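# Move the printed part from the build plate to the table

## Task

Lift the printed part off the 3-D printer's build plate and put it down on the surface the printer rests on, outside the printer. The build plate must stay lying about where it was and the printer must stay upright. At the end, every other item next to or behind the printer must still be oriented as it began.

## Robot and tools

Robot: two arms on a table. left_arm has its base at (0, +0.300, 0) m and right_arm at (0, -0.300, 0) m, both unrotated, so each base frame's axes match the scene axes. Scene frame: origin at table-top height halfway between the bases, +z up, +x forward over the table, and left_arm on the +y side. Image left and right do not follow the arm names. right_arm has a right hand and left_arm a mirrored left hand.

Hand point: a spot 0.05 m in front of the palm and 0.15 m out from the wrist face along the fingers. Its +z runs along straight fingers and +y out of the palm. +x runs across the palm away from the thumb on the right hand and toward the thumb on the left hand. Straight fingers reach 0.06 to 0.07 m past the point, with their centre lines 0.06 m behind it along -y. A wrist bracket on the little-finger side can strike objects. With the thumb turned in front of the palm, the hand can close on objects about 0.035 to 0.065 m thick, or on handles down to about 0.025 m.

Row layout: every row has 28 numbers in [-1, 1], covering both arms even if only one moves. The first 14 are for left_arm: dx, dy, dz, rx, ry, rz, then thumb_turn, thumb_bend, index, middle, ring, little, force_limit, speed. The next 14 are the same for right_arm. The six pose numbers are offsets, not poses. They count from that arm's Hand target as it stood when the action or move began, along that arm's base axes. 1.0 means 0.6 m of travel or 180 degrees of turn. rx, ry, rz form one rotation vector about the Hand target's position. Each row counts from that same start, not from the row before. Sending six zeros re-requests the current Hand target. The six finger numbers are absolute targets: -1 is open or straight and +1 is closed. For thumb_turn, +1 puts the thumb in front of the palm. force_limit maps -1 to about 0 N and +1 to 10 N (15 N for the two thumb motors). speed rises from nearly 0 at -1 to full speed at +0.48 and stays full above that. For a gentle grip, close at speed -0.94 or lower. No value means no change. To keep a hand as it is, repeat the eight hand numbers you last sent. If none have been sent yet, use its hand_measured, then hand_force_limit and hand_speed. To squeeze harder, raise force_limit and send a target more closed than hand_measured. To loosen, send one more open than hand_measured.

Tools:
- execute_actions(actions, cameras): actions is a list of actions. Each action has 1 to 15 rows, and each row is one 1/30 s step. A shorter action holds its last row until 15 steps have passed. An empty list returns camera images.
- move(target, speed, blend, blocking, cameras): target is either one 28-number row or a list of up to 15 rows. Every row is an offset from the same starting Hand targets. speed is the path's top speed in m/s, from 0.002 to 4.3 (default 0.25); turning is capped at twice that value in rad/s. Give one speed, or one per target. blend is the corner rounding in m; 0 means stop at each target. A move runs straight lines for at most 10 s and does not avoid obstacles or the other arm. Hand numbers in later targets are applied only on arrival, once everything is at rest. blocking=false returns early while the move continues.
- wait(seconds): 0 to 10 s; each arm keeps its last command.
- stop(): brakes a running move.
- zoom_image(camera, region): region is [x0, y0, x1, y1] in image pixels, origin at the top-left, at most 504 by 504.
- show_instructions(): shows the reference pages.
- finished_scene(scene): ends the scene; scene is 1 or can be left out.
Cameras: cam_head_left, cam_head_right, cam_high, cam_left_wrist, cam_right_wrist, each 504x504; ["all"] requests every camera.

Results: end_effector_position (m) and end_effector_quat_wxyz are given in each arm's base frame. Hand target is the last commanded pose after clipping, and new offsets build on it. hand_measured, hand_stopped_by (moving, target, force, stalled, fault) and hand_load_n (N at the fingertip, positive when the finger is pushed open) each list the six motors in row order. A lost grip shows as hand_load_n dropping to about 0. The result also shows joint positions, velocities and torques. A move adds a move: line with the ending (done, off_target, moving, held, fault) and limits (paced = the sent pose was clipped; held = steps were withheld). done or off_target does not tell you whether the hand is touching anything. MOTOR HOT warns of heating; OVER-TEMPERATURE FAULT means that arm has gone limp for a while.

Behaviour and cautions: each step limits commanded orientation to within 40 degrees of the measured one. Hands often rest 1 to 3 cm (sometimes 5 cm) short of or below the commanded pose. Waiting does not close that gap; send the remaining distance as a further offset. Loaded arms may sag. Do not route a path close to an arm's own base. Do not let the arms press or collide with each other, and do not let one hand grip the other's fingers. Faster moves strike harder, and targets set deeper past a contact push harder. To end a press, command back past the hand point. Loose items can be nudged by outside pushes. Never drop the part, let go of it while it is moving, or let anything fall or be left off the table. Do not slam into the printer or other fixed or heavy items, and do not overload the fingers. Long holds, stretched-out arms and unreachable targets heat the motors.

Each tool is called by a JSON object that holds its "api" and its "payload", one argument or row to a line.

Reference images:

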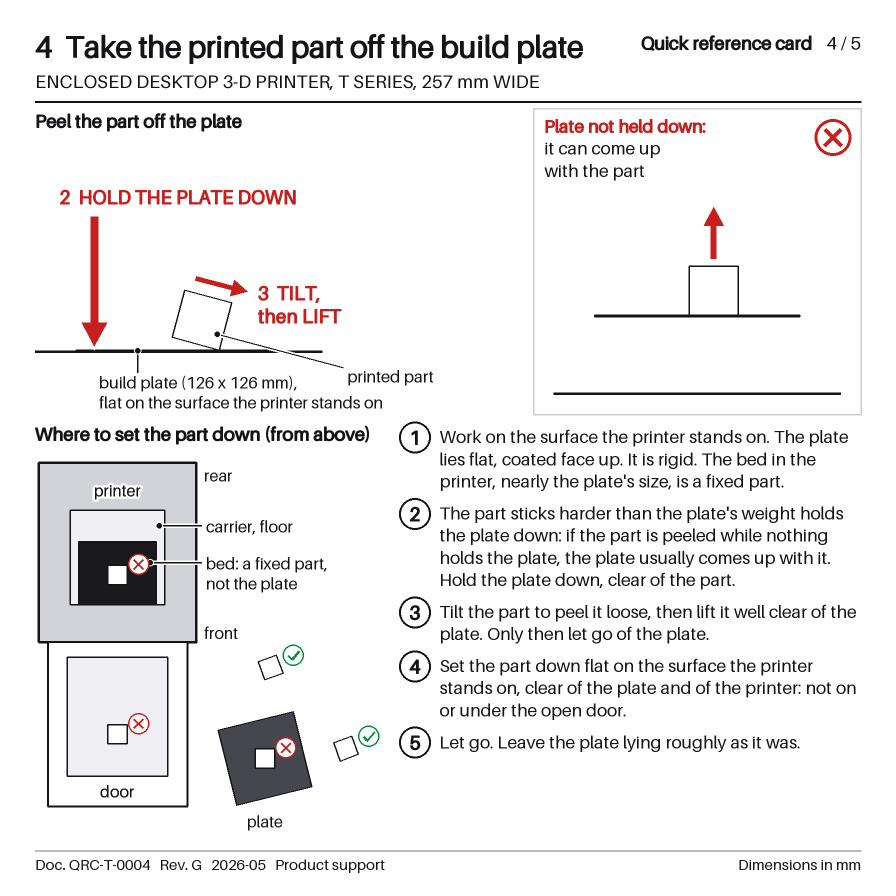

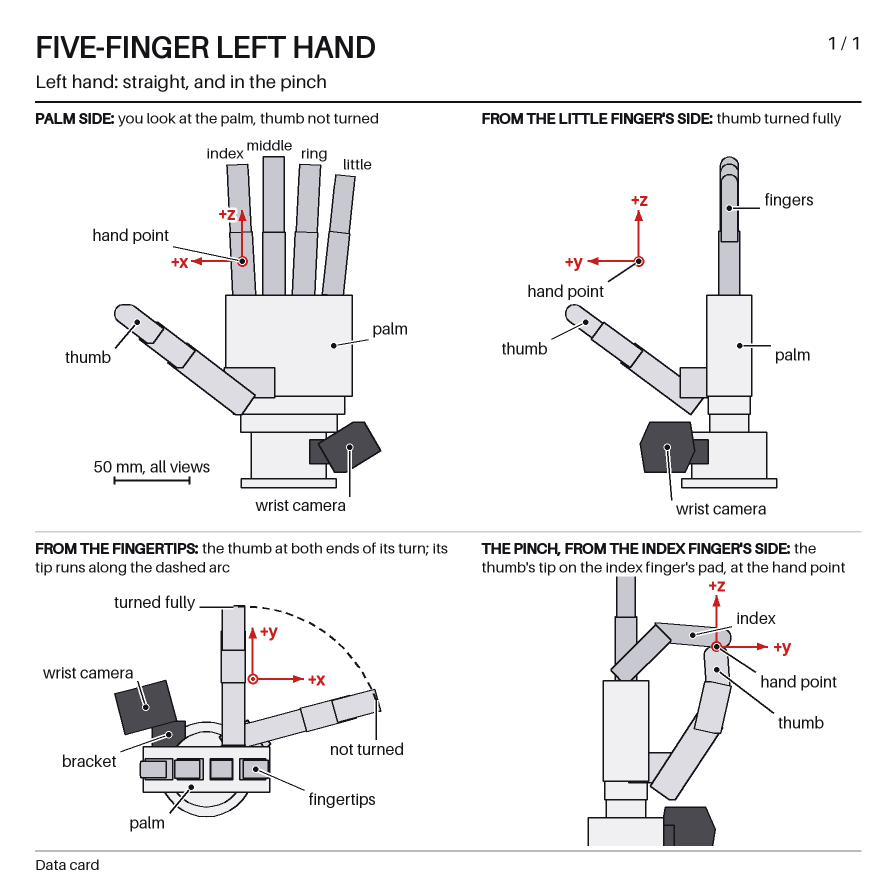

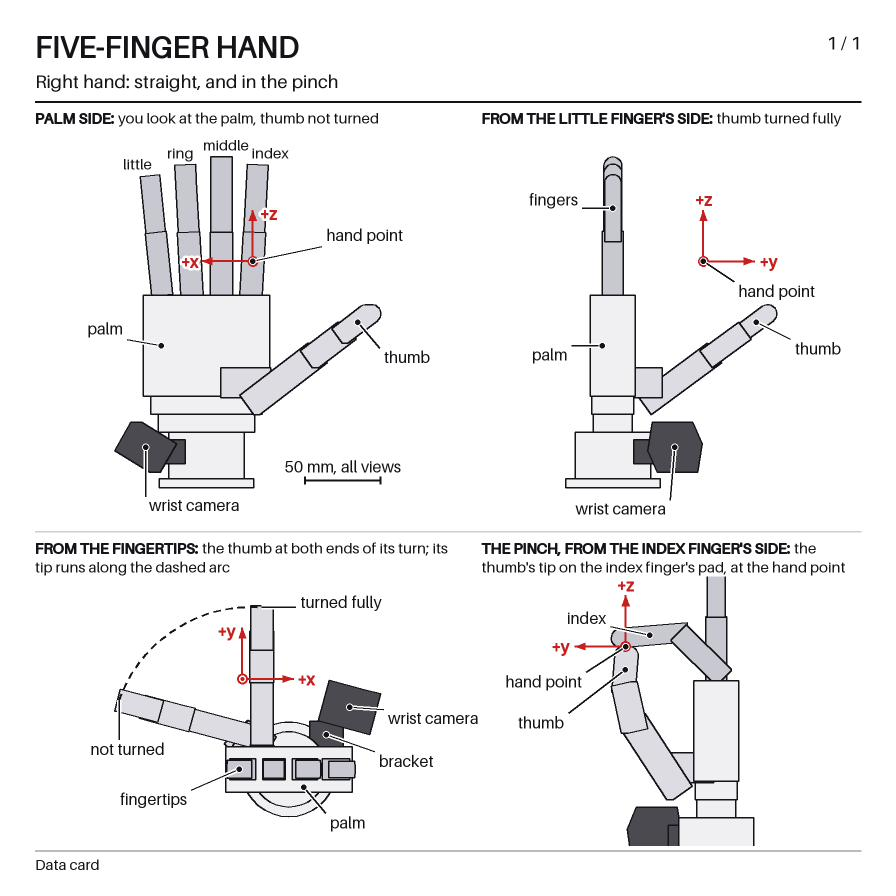

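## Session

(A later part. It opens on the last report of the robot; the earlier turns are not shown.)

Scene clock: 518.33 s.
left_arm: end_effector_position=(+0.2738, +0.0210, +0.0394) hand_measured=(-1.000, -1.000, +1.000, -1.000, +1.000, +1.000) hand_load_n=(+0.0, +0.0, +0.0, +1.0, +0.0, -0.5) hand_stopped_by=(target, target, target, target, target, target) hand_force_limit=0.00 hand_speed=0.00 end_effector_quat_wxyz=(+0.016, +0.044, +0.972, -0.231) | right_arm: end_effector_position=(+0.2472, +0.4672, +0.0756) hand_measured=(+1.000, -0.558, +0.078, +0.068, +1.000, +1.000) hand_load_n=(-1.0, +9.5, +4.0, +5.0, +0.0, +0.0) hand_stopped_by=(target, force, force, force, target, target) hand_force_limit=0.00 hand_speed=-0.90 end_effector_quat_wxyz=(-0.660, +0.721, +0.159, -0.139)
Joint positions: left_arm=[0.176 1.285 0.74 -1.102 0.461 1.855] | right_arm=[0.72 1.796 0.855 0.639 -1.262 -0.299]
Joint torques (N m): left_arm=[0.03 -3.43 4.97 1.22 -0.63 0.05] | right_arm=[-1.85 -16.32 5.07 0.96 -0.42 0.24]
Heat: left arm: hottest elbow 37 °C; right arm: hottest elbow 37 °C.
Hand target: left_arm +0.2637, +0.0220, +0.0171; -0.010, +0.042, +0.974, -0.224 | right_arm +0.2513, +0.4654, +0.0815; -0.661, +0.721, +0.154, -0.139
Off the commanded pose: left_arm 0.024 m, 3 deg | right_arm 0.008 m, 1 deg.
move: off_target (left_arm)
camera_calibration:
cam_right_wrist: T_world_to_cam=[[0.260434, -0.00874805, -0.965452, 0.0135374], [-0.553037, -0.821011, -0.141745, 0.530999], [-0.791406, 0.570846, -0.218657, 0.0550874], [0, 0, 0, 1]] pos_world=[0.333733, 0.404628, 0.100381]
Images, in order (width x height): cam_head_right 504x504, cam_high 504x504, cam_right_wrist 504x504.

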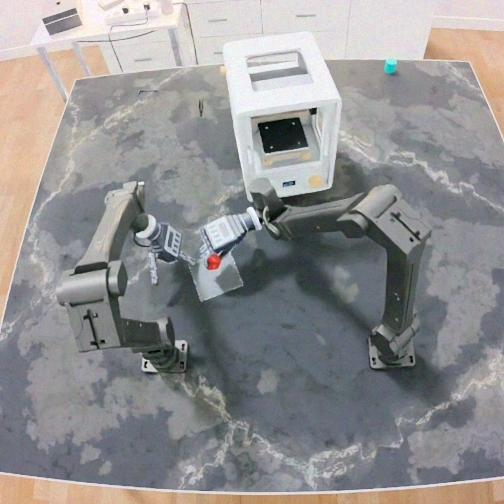

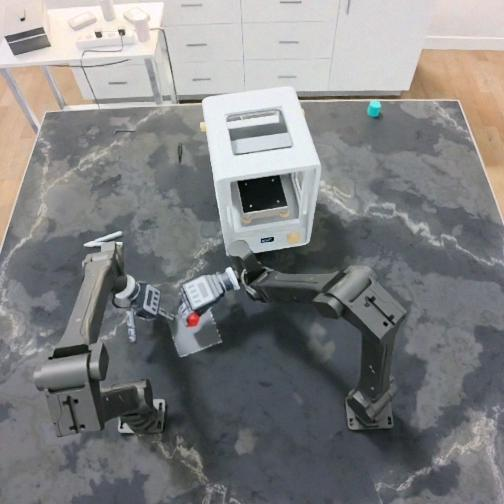

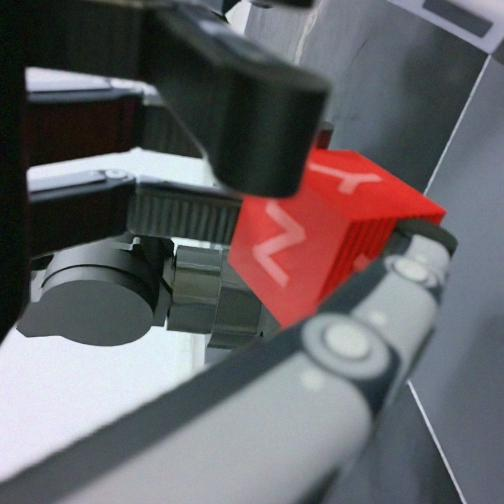

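{"api": "move", "payload": {
  "target": [
    [0,0,0,0,0,0,-1,-1,1,-1,1,1,0,0, 0,-0.083,0.083,0,0,0,1,0.15,0.55,0.55,1,1,0,-0.9],
    [0.0167,0.01,0.17,0,0,0,-1,-1,1,-1,1,1,0,0, 0.0645,-0.267,0.067,-0.1385,-0.0232,-0.1586,1,0.15,0.55,0.55,1,1,0,-0.9]
  ],
  "speed": [0.12,0.15],
  "cameras": ["all"]
}}

{"api": "zoom_image", "payload": {
  "camera": "cam_high",
  "region": [140, 260, 280, 380]
}}

Scene clock: 547.27 s.
left_arm: end_effector_position=(+0.2608, +0.0238, +0.1045) hand_measured=(-1.000, -1.000, +1.000, -1.000, +1.000, +1.000) hand_load_n=(+0.0, +0.0, +0.0, +0.0, +0.0, +0.0) hand_stopped_by=(target, target, target, target, target, target) hand_force_limit=0.00 hand_speed=0.00 end_effector_quat_wxyz=(-0.027, +0.037, +0.973, -0.228) | right_arm: end_effector_position=(+0.2882, +0.3096, +0.1195) hand_measured=(+1.000, -0.558, +0.078, +0.068, +1.000, +1.000) hand_load_n=(-1.5, +9.5, +3.5, +5.0, +0.0, +0.0) hand_stopped_by=(target, force, force, force, target, target) hand_force_limit=0.00 hand_speed=-0.90 end_effector_quat_wxyz=(-0.499, +0.865, -0.041, +0.015)
Joint positions: left_arm=[0.176 1.233 0.876 -1.376 0.437 1.859] | right_arm=[0.502 1.258 0.74 -0.295 -0.809 -0.635]
Joint torques (N m): left_arm=[0.97 -7.41 10.33 -0.59 0.25 0.12] | right_arm=[-1.96 -10.7 6.38 0.66 -0.46 -0.09]
Heat: left arm: hottest elbow 37 °C; right arm: hottest elbow 36 °C.
Hand target: left_arm +0.2737, +0.0280, +0.1190; -0.010, +0.042, +0.974, -0.224 | right_arm +0.2900, +0.3052, +0.1218; -0.499, +0.866, -0.037, +0.023
Off the commanded pose: left_arm 0.020 m, 2 deg | right_arm 0.005 m, 1 deg.
move: off_target (left_arm)
camera_calibration:
cam_left_wrist: T_world_to_cam=[[-0.356747, -0.810873, 0.463914, 0.0644227], [-0.782509, 0.530632, 0.325745, 0.163251], [-0.510305, -0.246808, -0.823817, 0.341945], [0, 0, 0, 1]] pos_world=[0.325224, 0.0500072, 0.198635]
cam_right_wrist: T_world_to_cam=[[0.166832, -0.528576, -0.832331, 0.215943], [-0.884901, -0.452592, 0.110052, 0.381862], [-0.434877, 0.71817, -0.543244, 0.0776116], [0, 0, 0, 1]] pos_world=[0.335636, 0.231232, 0.179873]

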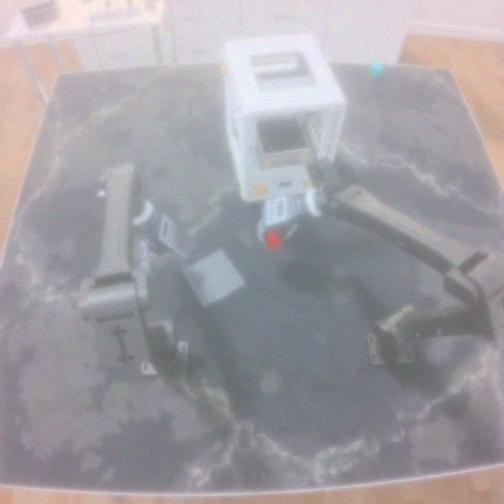

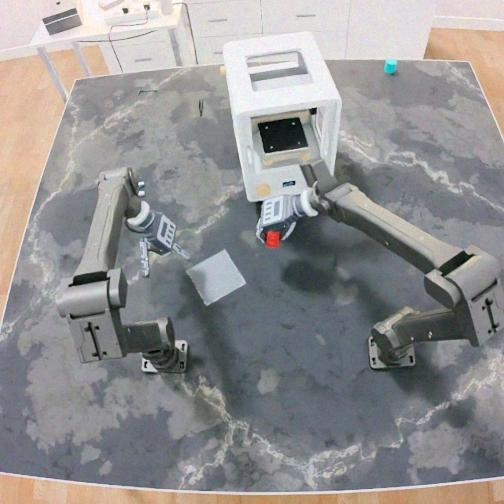

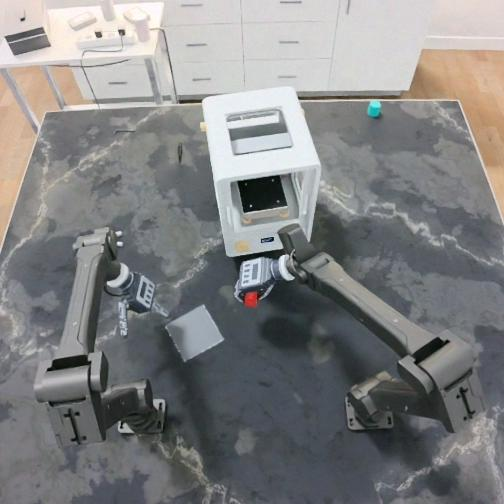

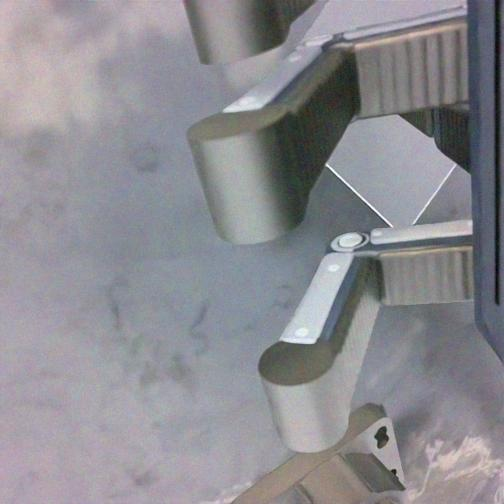

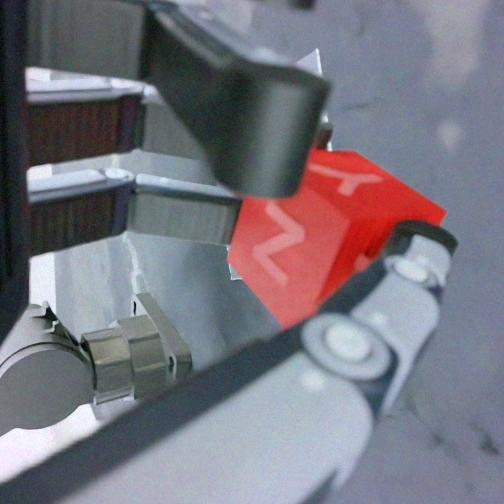

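Scaled by 3.600 from the camera's 504x504 image, which has a finer 720x720 frame.

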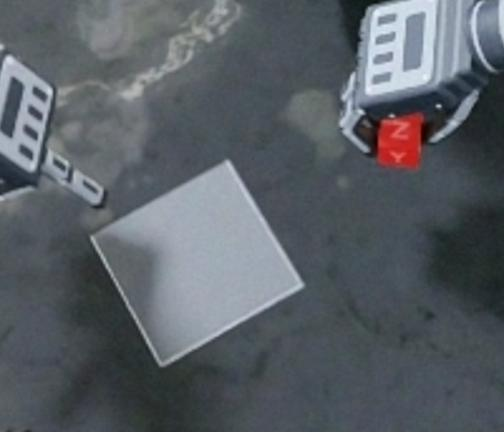

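{"api": "move", "payload": {
  "target": [0,0,0,0,0,0,-1,-1,1,-1,1,1,0,0, 0,0,-0.133,-0.001,-0.0107,0,1,0.15,0.55,0.55,1,1,0,-0.9],
  "speed": 0.12,
  "cameras": ["cam_high","cam_right_wrist"]
}}

{"api": "zoom_image", "payload": {
  "camera": "cam_high",
  "region": [200, 250, 300, 340]
}}

Scene clock: 557.37 s.
left_arm: end_effector_position=(+0.2608, +0.0238, +0.1045) hand_measured=(-1.000, -1.000, +1.000, -1.000, +1.000, +1.000) hand_load_n=(+0.0, -0.5, +0.0, +0.0, +0.0, +0.5) hand_stopped_by=(target, target, target, target, target, target) hand_force_limit=0.00 hand_speed=0.00 end_effector_quat_wxyz=(-0.027, +0.037, +0.973, -0.228) | right_arm: end_effector_position=(+0.2872, +0.3051, +0.0441) hand_measured=(+1.000, -0.558, +0.078, +0.068, +1.000, +1.000) hand_load_n=(-1.5, +9.5, +4.0, +5.5, +0.0, +0.0) hand_stopped_by=(target, force, force, force, target, target) hand_force_limit=0.00 hand_speed=-0.90 end_effector_quat_wxyz=(-0.497, +0.867, -0.036, +0.030)
Joint positions: left_arm=[0.176 1.233 0.876 -1.376 0.437 1.859] | right_arm=[0.502 1.391 0.614 -0.023 -0.79 -0.65]
Joint torques (N m): left_arm=[1.03 -7.47 10.33 -0.49 0.25 0.13] | right_arm=[-1.38 -9.52 5.45 1.84 -0.48 -0.05]
Heat: left arm: hottest elbow 37 °C; right arm: hottest elbow 36 °C.
Hand target: left_arm +0.2737, +0.0280, +0.1190; -0.010, +0.042, +0.974, -0.224 | right_arm +0.2900, +0.3052, +0.0420; -0.498, +0.866, -0.029, +0.038
Off the commanded pose: left_arm 0.020 m, 2 deg | right_arm 0.003 m, 1 deg.
move: off_target (left_arm)
camera_calibration:
cam_right_wrist: T_world_to_cam=[[0.189935, -0.535044, -0.823197, 0.145793], [-0.890788, -0.446464, 0.0846535, 0.388194], [-0.412821, 0.717215, -0.56141, 0.0341525], [0, 0, 0, 1]] pos_world=[0.332207, 0.226826, 0.106328]
Images, in order (width x height): cam_high 504x504, cam_right_wrist 504x504.

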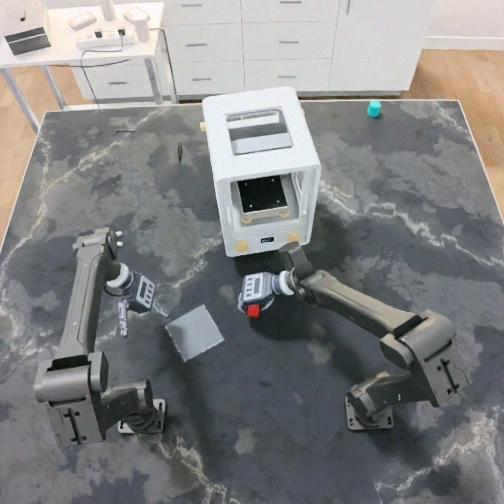

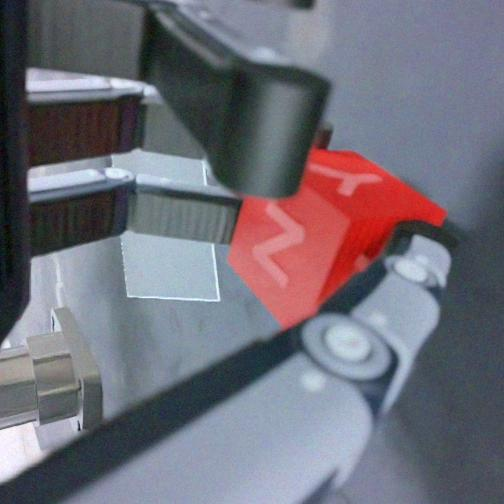

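Scaled by 5.040 from the camera's 504x504 image, which has a finer 720x720 frame.

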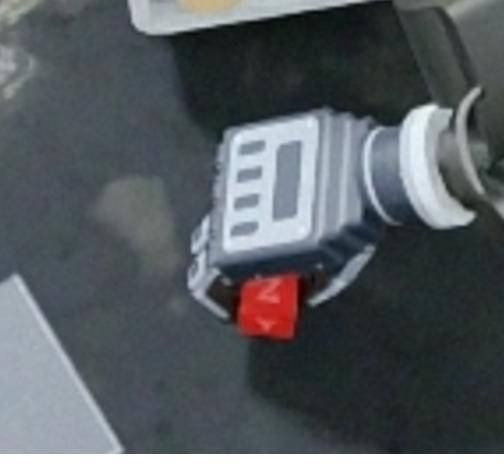

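{"api": "move", "payload": {
  "target": [
    [0,0,0,0,0,0,-1,-1,1,-1,1,1,0,0, 0,0,-0.0285,0,0,0,1,0.15,0.55,0.55,1,1,0,-0.9]
  ],
  "speed": 0.04
}}

{"api": "move", "payload": {
  "target": [
    [0,0,0,0,0,0,-1,-1,1,-1,1,1,0,0, 0,0,-0.0085,0,0,0,1,0.15,0.55,0.55,1,1,0,-0.9]
  ],
  "speed": 0.03,
  "cameras": ["cam_high","cam_right_wrist"]
}}

{"api": "zoom_image", "payload": {
  "camera": "cam_high",
  "region": [230, 290, 275, 330]
}}

Scene clock: 565.47 s.
left_arm: end_effector_position=(+0.2608, +0.0238, +0.1045) hand_measured=(-1.000, -1.000, +1.000, -1.000, +1.000, +1.000) hand_load_n=(+0.0, +0.0, +0.0, +0.0, +0.0, +0.0) hand_stopped_by=(target, target, target, target, target, target) hand_force_limit=0.00 hand_speed=0.00 end_effector_quat_wxyz=(-0.027, +0.037, +0.973, -0.228) | right_arm: end_effector_position=(+0.2878, +0.3054, +0.0277) hand_measured=(+1.000, -0.558, +0.078, +0.068, +1.000, +1.000) hand_load_n=(-1.5, +9.5, +3.5, +5.5, +0.0, +0.0) hand_stopped_by=(target, force, force, force, target, target) hand_force_limit=0.00 hand_speed=-0.90 end_effector_quat_wxyz=(-0.497, +0.866, -0.035, +0.031)
Joint positions: left_arm=[0.176 1.233 0.876 -1.376 0.437 1.859] | right_arm=[0.502 1.435 0.598 0.041 -0.79 -0.65]
Joint torques (N m): left_arm=[1.03 -7.53 10.35 -0.49 0.25 0.14] | right_arm=[-1.38 -9.7 5.08 1.76 -0.47 -0.04]
Heat: left arm: hottest elbow 38 °C; right arm: hottest elbow 36 °C.
Hand target: left_arm +0.2737, +0.0280, +0.1190; -0.010, +0.042, +0.974, -0.224 | right_arm +0.2901, +0.3053, +0.0250; -0.498, +0.866, -0.029, +0.038
Off the commanded pose: left_arm 0.020 m, 2 deg | right_arm 0.004 m, 1 deg.
move: off_target (left_arm)

Scene clock: 566.33 s.
left_arm: end_effector_position=(+0.2608, +0.0238, +0.1045) hand_measured=(-1.000, -1.000, +1.000, -1.000, +1.000, +1.000) hand_load_n=(-0.5, +0.0, +0.0, +0.0, +0.0, +0.0) hand_stopped_by=(target, target, target, target, target, target) hand_force_limit=0.00 hand_speed=0.00 end_effector_quat_wxyz=(-0.027, +0.037, +0.973, -0.228) | right_arm: end_effector_position=(+0.2895, +0.3064, +0.0258) hand_measured=(+1.000, -0.558, +0.078, +0.068, +1.000, +1.000) hand_load_n=(-1.5, +9.0, +3.5, +5.5, +0.0, +0.0) hand_stopped_by=(target, force, force, force, target, target) hand_force_limit=0.00 hand_speed=-0.90 end_effector_quat_wxyz=(-0.499, +0.865, -0.034, +0.035)
Joint positions: left_arm=[0.176 1.233 0.876 -1.376 0.437 1.859] | right_arm=[0.502 1.444 0.595 0.061 -0.79 -0.65]
Joint torques (N m): left_arm=[0.91 -7.41 10.36 -0.5 0.25 0.14] | right_arm=[-1.26 -9.29 4.86 1.81 -0.46 -0.04]
Heat: left arm: hottest elbow 38 °C; right arm: hottest elbow 36 °C.
Hand target: left_arm +0.2737, +0.0280, +0.1190; -0.010, +0.042, +0.974, -0.224 | right_arm +0.2900, +0.3052, +0.0197; -0.498, +0.866, -0.029, +0.037
Off the commanded pose: left_arm 0.020 m, 2 deg | right_arm 0.006 m, 1 deg.
move: off_target (left_arm)
camera_calibration:
cam_right_wrist: T_world_to_cam=[[0.198039, -0.530664, -0.824122, 0.1274], [-0.891519, -0.446968, 0.0735739, 0.393053], [-0.407399, 0.72015, -0.561614, 0.0214567], [0, 0, 0, 1]] pos_world=[0.333926, 0.227836, 0.0881249]
Images, in order (width x height): cam_high 504x504, cam_right_wrist 504x504.

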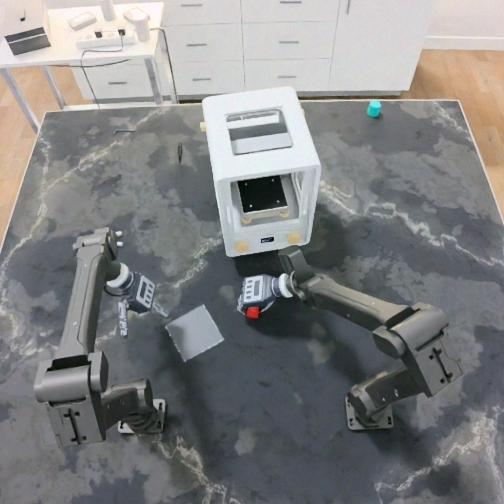

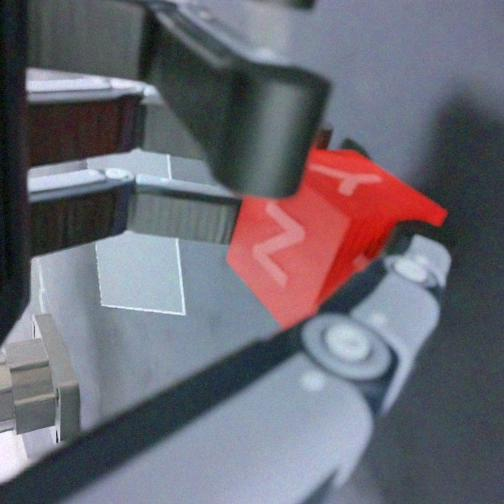

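Scaled by 11.200 from the camera's 504x504 image, which has a finer 720x720 frame.

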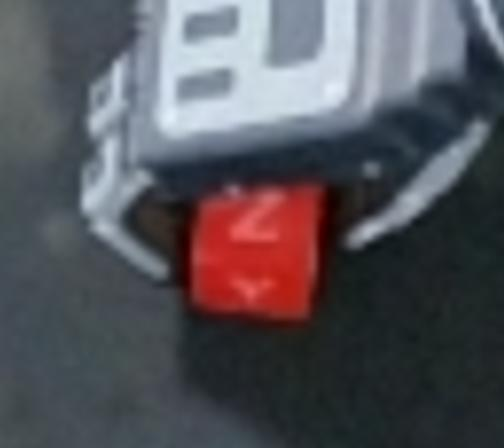

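{"api": "move", "payload": {
  "target": [
    [0,0,0,0,0,0,-1,-1,1,-1,1,1,0,0, 0,0,-0.007,0,0,0,1,0.15,0.55,0.55,1,1,0,-0.9]
  ],
  "speed": 0.03,
  "cameras": ["cam_right_wrist"]
}}

Scene clock: 569.93 s.
left_arm: end_effector_position=(+0.2608, +0.0238, +0.1045) hand_measured=(-1.000, -1.000, +1.000, -1.000, +1.000, +1.000) hand_load_n=(+0.0, +0.0, +0.0, +0.0, +0.5, +0.0) hand_stopped_by=(target, target, target, target, target, target) hand_force_limit=0.00 hand_speed=0.00 end_effector_quat_wxyz=(-0.027, +0.037, +0.973, -0.228) | right_arm: end_effector_position=(+0.2916, +0.3079, +0.0257) hand_measured=(+1.000, -0.558, +0.078, +0.068, +1.000, +1.000) hand_load_n=(-1.5, +9.0, +4.0, +5.5, +0.0, +0.5) hand_stopped_by=(target, force, force, force, target, target) hand_force_limit=0.00 hand_speed=-0.90 end_effector_quat_wxyz=(-0.502, +0.863, -0.031, +0.038)
Joint positions: left_arm=[0.176 1.233 0.876 -1.376 0.437 1.859] | right_arm=[0.502 1.449 0.595 0.077 -0.792 -0.65]
Joint torques (N m): left_arm=[0.91 -7.47 10.33 -0.49 0.26 0.13] | right_arm=[-1.2 -8.94 4.56 1.5 -0.36 -0.05]
Heat: left arm: hottest elbow 38 °C; right arm: hottest elbow 36 °C.
Hand target: left_arm +0.2737, +0.0280, +0.1190; -0.010, +0.042, +0.974, -0.224 | right_arm +0.2900, +0.3052, +0.0155; -0.498, +0.866, -0.029, +0.037
Off the commanded pose: left_arm 0.020 m, 2 deg | right_arm 0.011 m, 1 deg.
move: off_target (left_arm, right_arm)
camera_calibration:
cam_right_wrist: T_world_to_cam=[[0.206171, -0.524832, -0.82586, 0.123511], [-0.891439, -0.448788, 0.0626612, 0.39636], [-0.403523, 0.723284, -0.560383, 0.0190197], [0, 0, 0, 1]] pos_world=[0.335541, 0.228948, 0.0878251]
Images, in order (width x height): cam_right_wrist 504x504.

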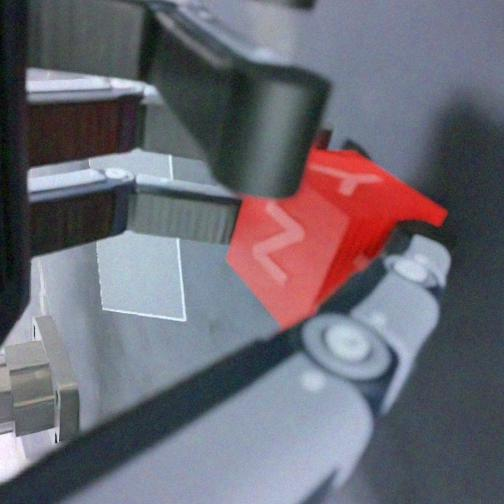

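{"api": "move", "payload": {
  "target": [
    [0,0,0,0,0,0,-1,-1,1,-1,1,1,0,0, 0,0,0.007,0,0,0,1,-0.8,-0.35,-0.35,1,1,0,-0.88]
  ],
  "speed": 0.03,
  "cameras": ["cam_high","cam_right_wrist"]
}}

{"api": "zoom_image", "payload": {
  "camera": "cam_high",
  "region": [230, 290, 275, 330]
}}

Scene clock: 576.70 s.
left_arm: end_effector_position=(+0.2608, +0.0238, +0.1045) hand_measured=(-1.000, -1.000, +1.000, -1.000, +1.000, +1.000) hand_load_n=(+0.0, +0.0, +0.5, +0.0, +0.0, +0.0) hand_stopped_by=(target, target, target, target, target, target) hand_force_limit=0.00 hand_speed=0.00 end_effector_quat_wxyz=(-0.027, +0.037, +0.973, -0.228) | right_arm: end_effector_position=(+0.2889, +0.3068, +0.0224) hand_measured=(+1.000, -0.798, -0.350, -0.350, +1.000, +1.000) hand_load_n=(-1.0, -2.5, +0.0, +0.0, +0.0, +0.0) hand_stopped_by=(target, target, target, target, target, target) hand_force_limit=0.00 hand_speed=-0.88 end_effector_quat_wxyz=(-0.501, +0.864, -0.032, +0.034)
Joint positions: left_arm=[0.176 1.233 0.876 -1.376 0.437 1.859] | right_arm=[0.502 1.454 0.591 0.078 -0.794 -0.65]
Joint torques (N m): left_arm=[0.97 -7.47 10.32 -0.51 0.25 0.14] | right_arm=[-1.32 -10.29 5.09 1.03 -0.28 -0.04]
Heat: left arm: hottest elbow 39 °C; right arm: hottest elbow 35 °C.
Hand target: left_arm +0.2737, +0.0280, +0.1190; -0.010, +0.042, +0.974, -0.224 | right_arm +0.2900, +0.3052, +0.0198; -0.498, +0.866, -0.029, +0.038
Off the commanded pose: left_arm 0.020 m, 2 deg | right_arm 0.003 m, 1 deg.
move: off_target (left_arm)
camera_calibration:
cam_right_wrist: T_world_to_cam=[[0.199843, -0.526917, -0.826088, 0.123223], [-0.890102, -0.450078, 0.0717514, 0.393498], [-0.409611, 0.720963, -0.558955, 0.0192701], [0, 0, 0, 1]] pos_world=[0.333522, 0.22814, 0.0843302]
Images, in order (width x height): cam_high 504x504, cam_right_wrist 504x504.

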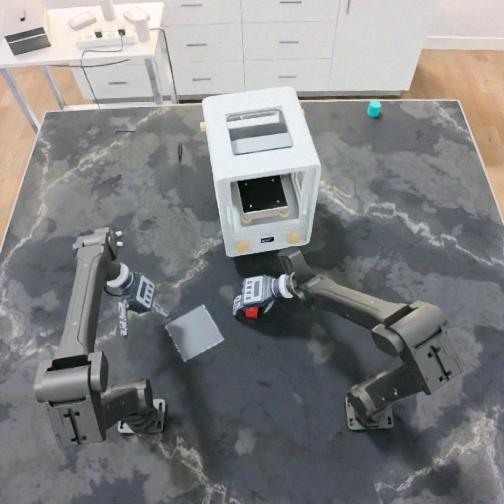

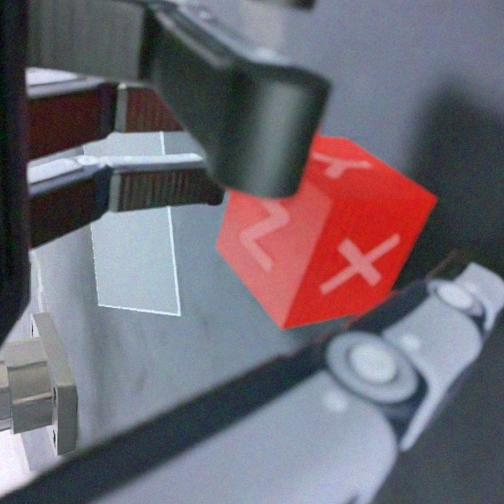

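Scaled by 11.200 from the camera's 504x504 image, which has a finer 720x720 frame.

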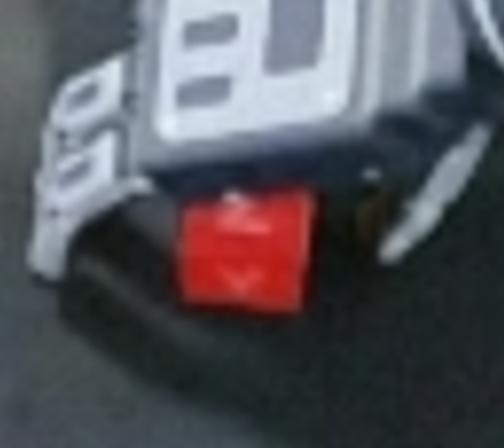

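{"api": "move", "payload": {
  "target": [
    [0,0,0,0,0,0,-1,-1,1,-1,1,1,0,0, 0,0.003,0.06,0,0,0,1,-0.8,-0.35,-0.35,1,1,0,-0.88],
    [0,0,0,0,0,0,-1,-1,1,-1,1,1,0,0, 0,-0.05,0.2,0,0,0,1,-0.8,-0.35,-0.35,1,1,0,-0.88]
  ],
  "speed": [0.05,0.12],
  "blend": [0.01,0],
  "cameras": ["all"]
}}

{"api": "zoom_image", "payload": {
  "camera": "cam_high",
  "region": [140, 260, 280, 380]
}}

{"api": "zoom_image", "payload": {
  "camera": "cam_head_right",
  "region": [170, 200, 310, 320]
}}

Scene clock: 585.90 s.
left_arm: end_effector_position=(+0.2608, +0.0238, +0.1045) hand_measured=(-1.000, -1.000, +1.000, -1.000, +1.000, +1.000) hand_load_n=(+0.0, +0.0, +0.0, +0.0, +0.0, +0.0) hand_stopped_by=(target, target, target, target, target, target) hand_force_limit=0.00 hand_speed=0.00 end_effector_quat_wxyz=(-0.027, +0.037, +0.973, -0.228) | right_arm: end_effector_position=(+0.2702, +0.2702, +0.1170) hand_measured=(+1.000, -0.798, -0.350, -0.350, +1.000, +1.000) hand_load_n=(+0.0, +0.0, -0.5, +0.0, +0.0, +0.0) hand_stopped_by=(target, target, target, target, target, target) hand_force_limit=0.00 hand_speed=-0.88 end_effector_quat_wxyz=(-0.488, +0.872, -0.044, +0.013)
Joint positions: left_arm=[0.176 1.233 0.876 -1.376 0.437 1.859] | right_arm=[0.431 1.173 0.686 -0.414 -0.84 -0.73]
Joint torques (N m): left_arm=[0.97 -7.47 10.36 -0.51 0.25 0.14] | right_arm=[-1.85 -8.82 10.21 0.53 -0.67 -0.12]
Heat: left arm: hottest elbow 40 °C; right arm: hottest elbow 35 °C.
Hand target: left_arm +0.2737, +0.0280, +0.1190; -0.010, +0.042, +0.974, -0.224 | right_arm +0.2901, +0.2752, +0.1397; -0.498, +0.866, -0.029, +0.037
Off the commanded pose: left_arm 0.020 m, 2 deg | right_arm 0.031 m, 4 deg.
move: off_target (left_arm, right_arm)
camera_calibration:
cam_left_wrist: T_world_to_cam=[[-0.356747, -0.810873, 0.463914, 0.0644227], [-0.782509, 0.530632, 0.325745, 0.163251], [-0.510305, -0.246808, -0.823817, 0.341945], [0, 0, 0, 1]] pos_world=[0.325224, 0.0500072, 0.198635]
cam_right_wrist: T_world_to_cam=[[0.158608, -0.549533, -0.820278, 0.202431], [-0.885385, -0.446843, 0.128158, 0.344859], [-0.436963, 0.705936, -0.557422, 0.102067], [0, 0, 0, 1]] pos_world=[0.317825, 0.193287, 0.178748]

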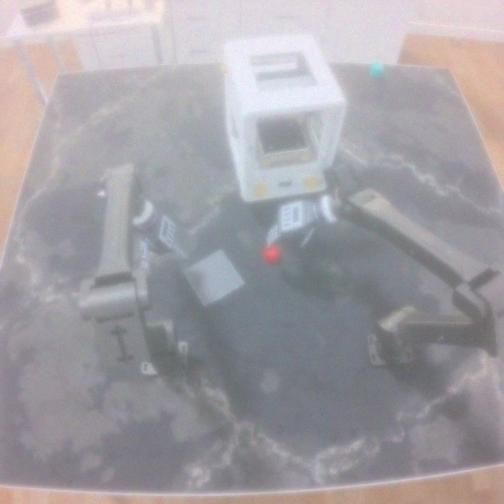

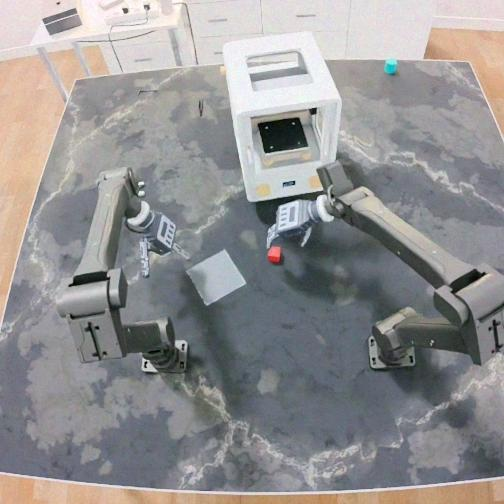

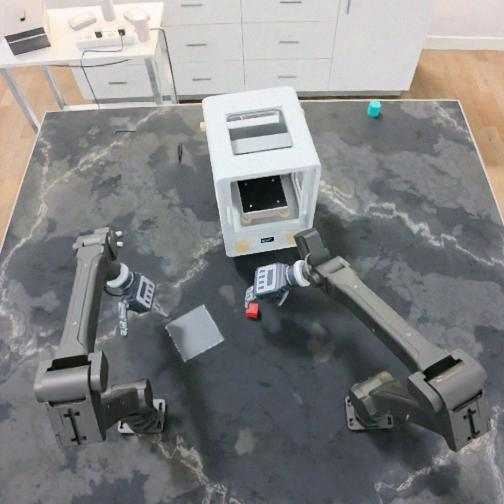

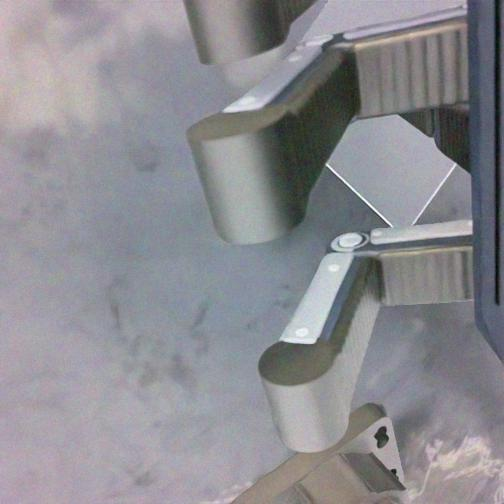

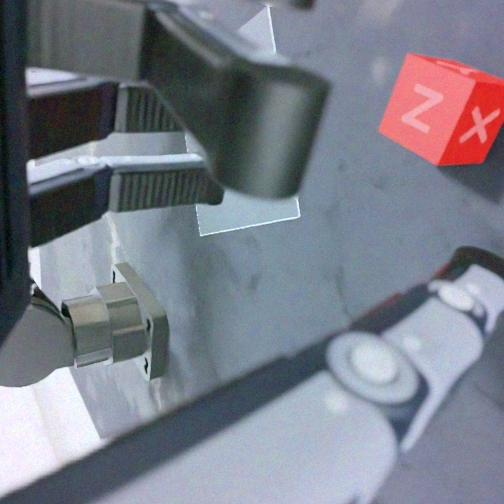

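Scaled by 3.600 from the camera's 504x504 image, which has a finer 720x720 frame.

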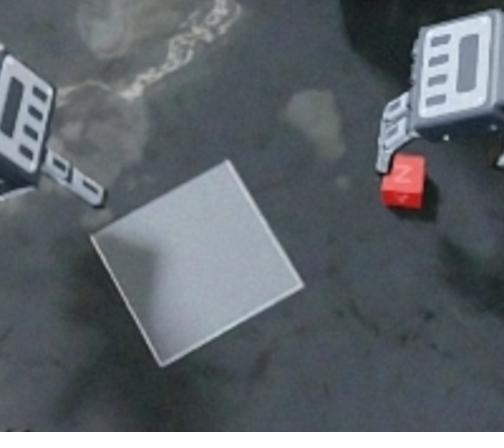

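Scaled by 3.600 from the camera's 504x504 image, which has a finer 720x720 frame.

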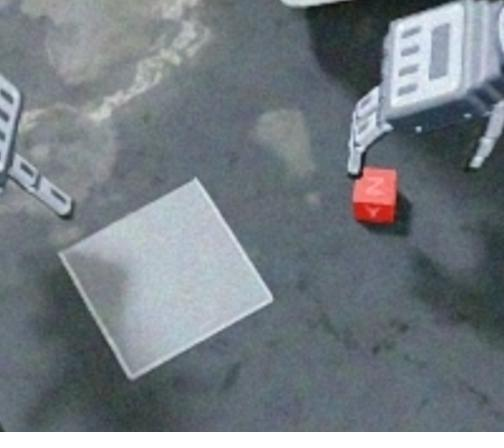

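{"api": "finished_scene", "payload": {

}}

The scene is finished: the task was done.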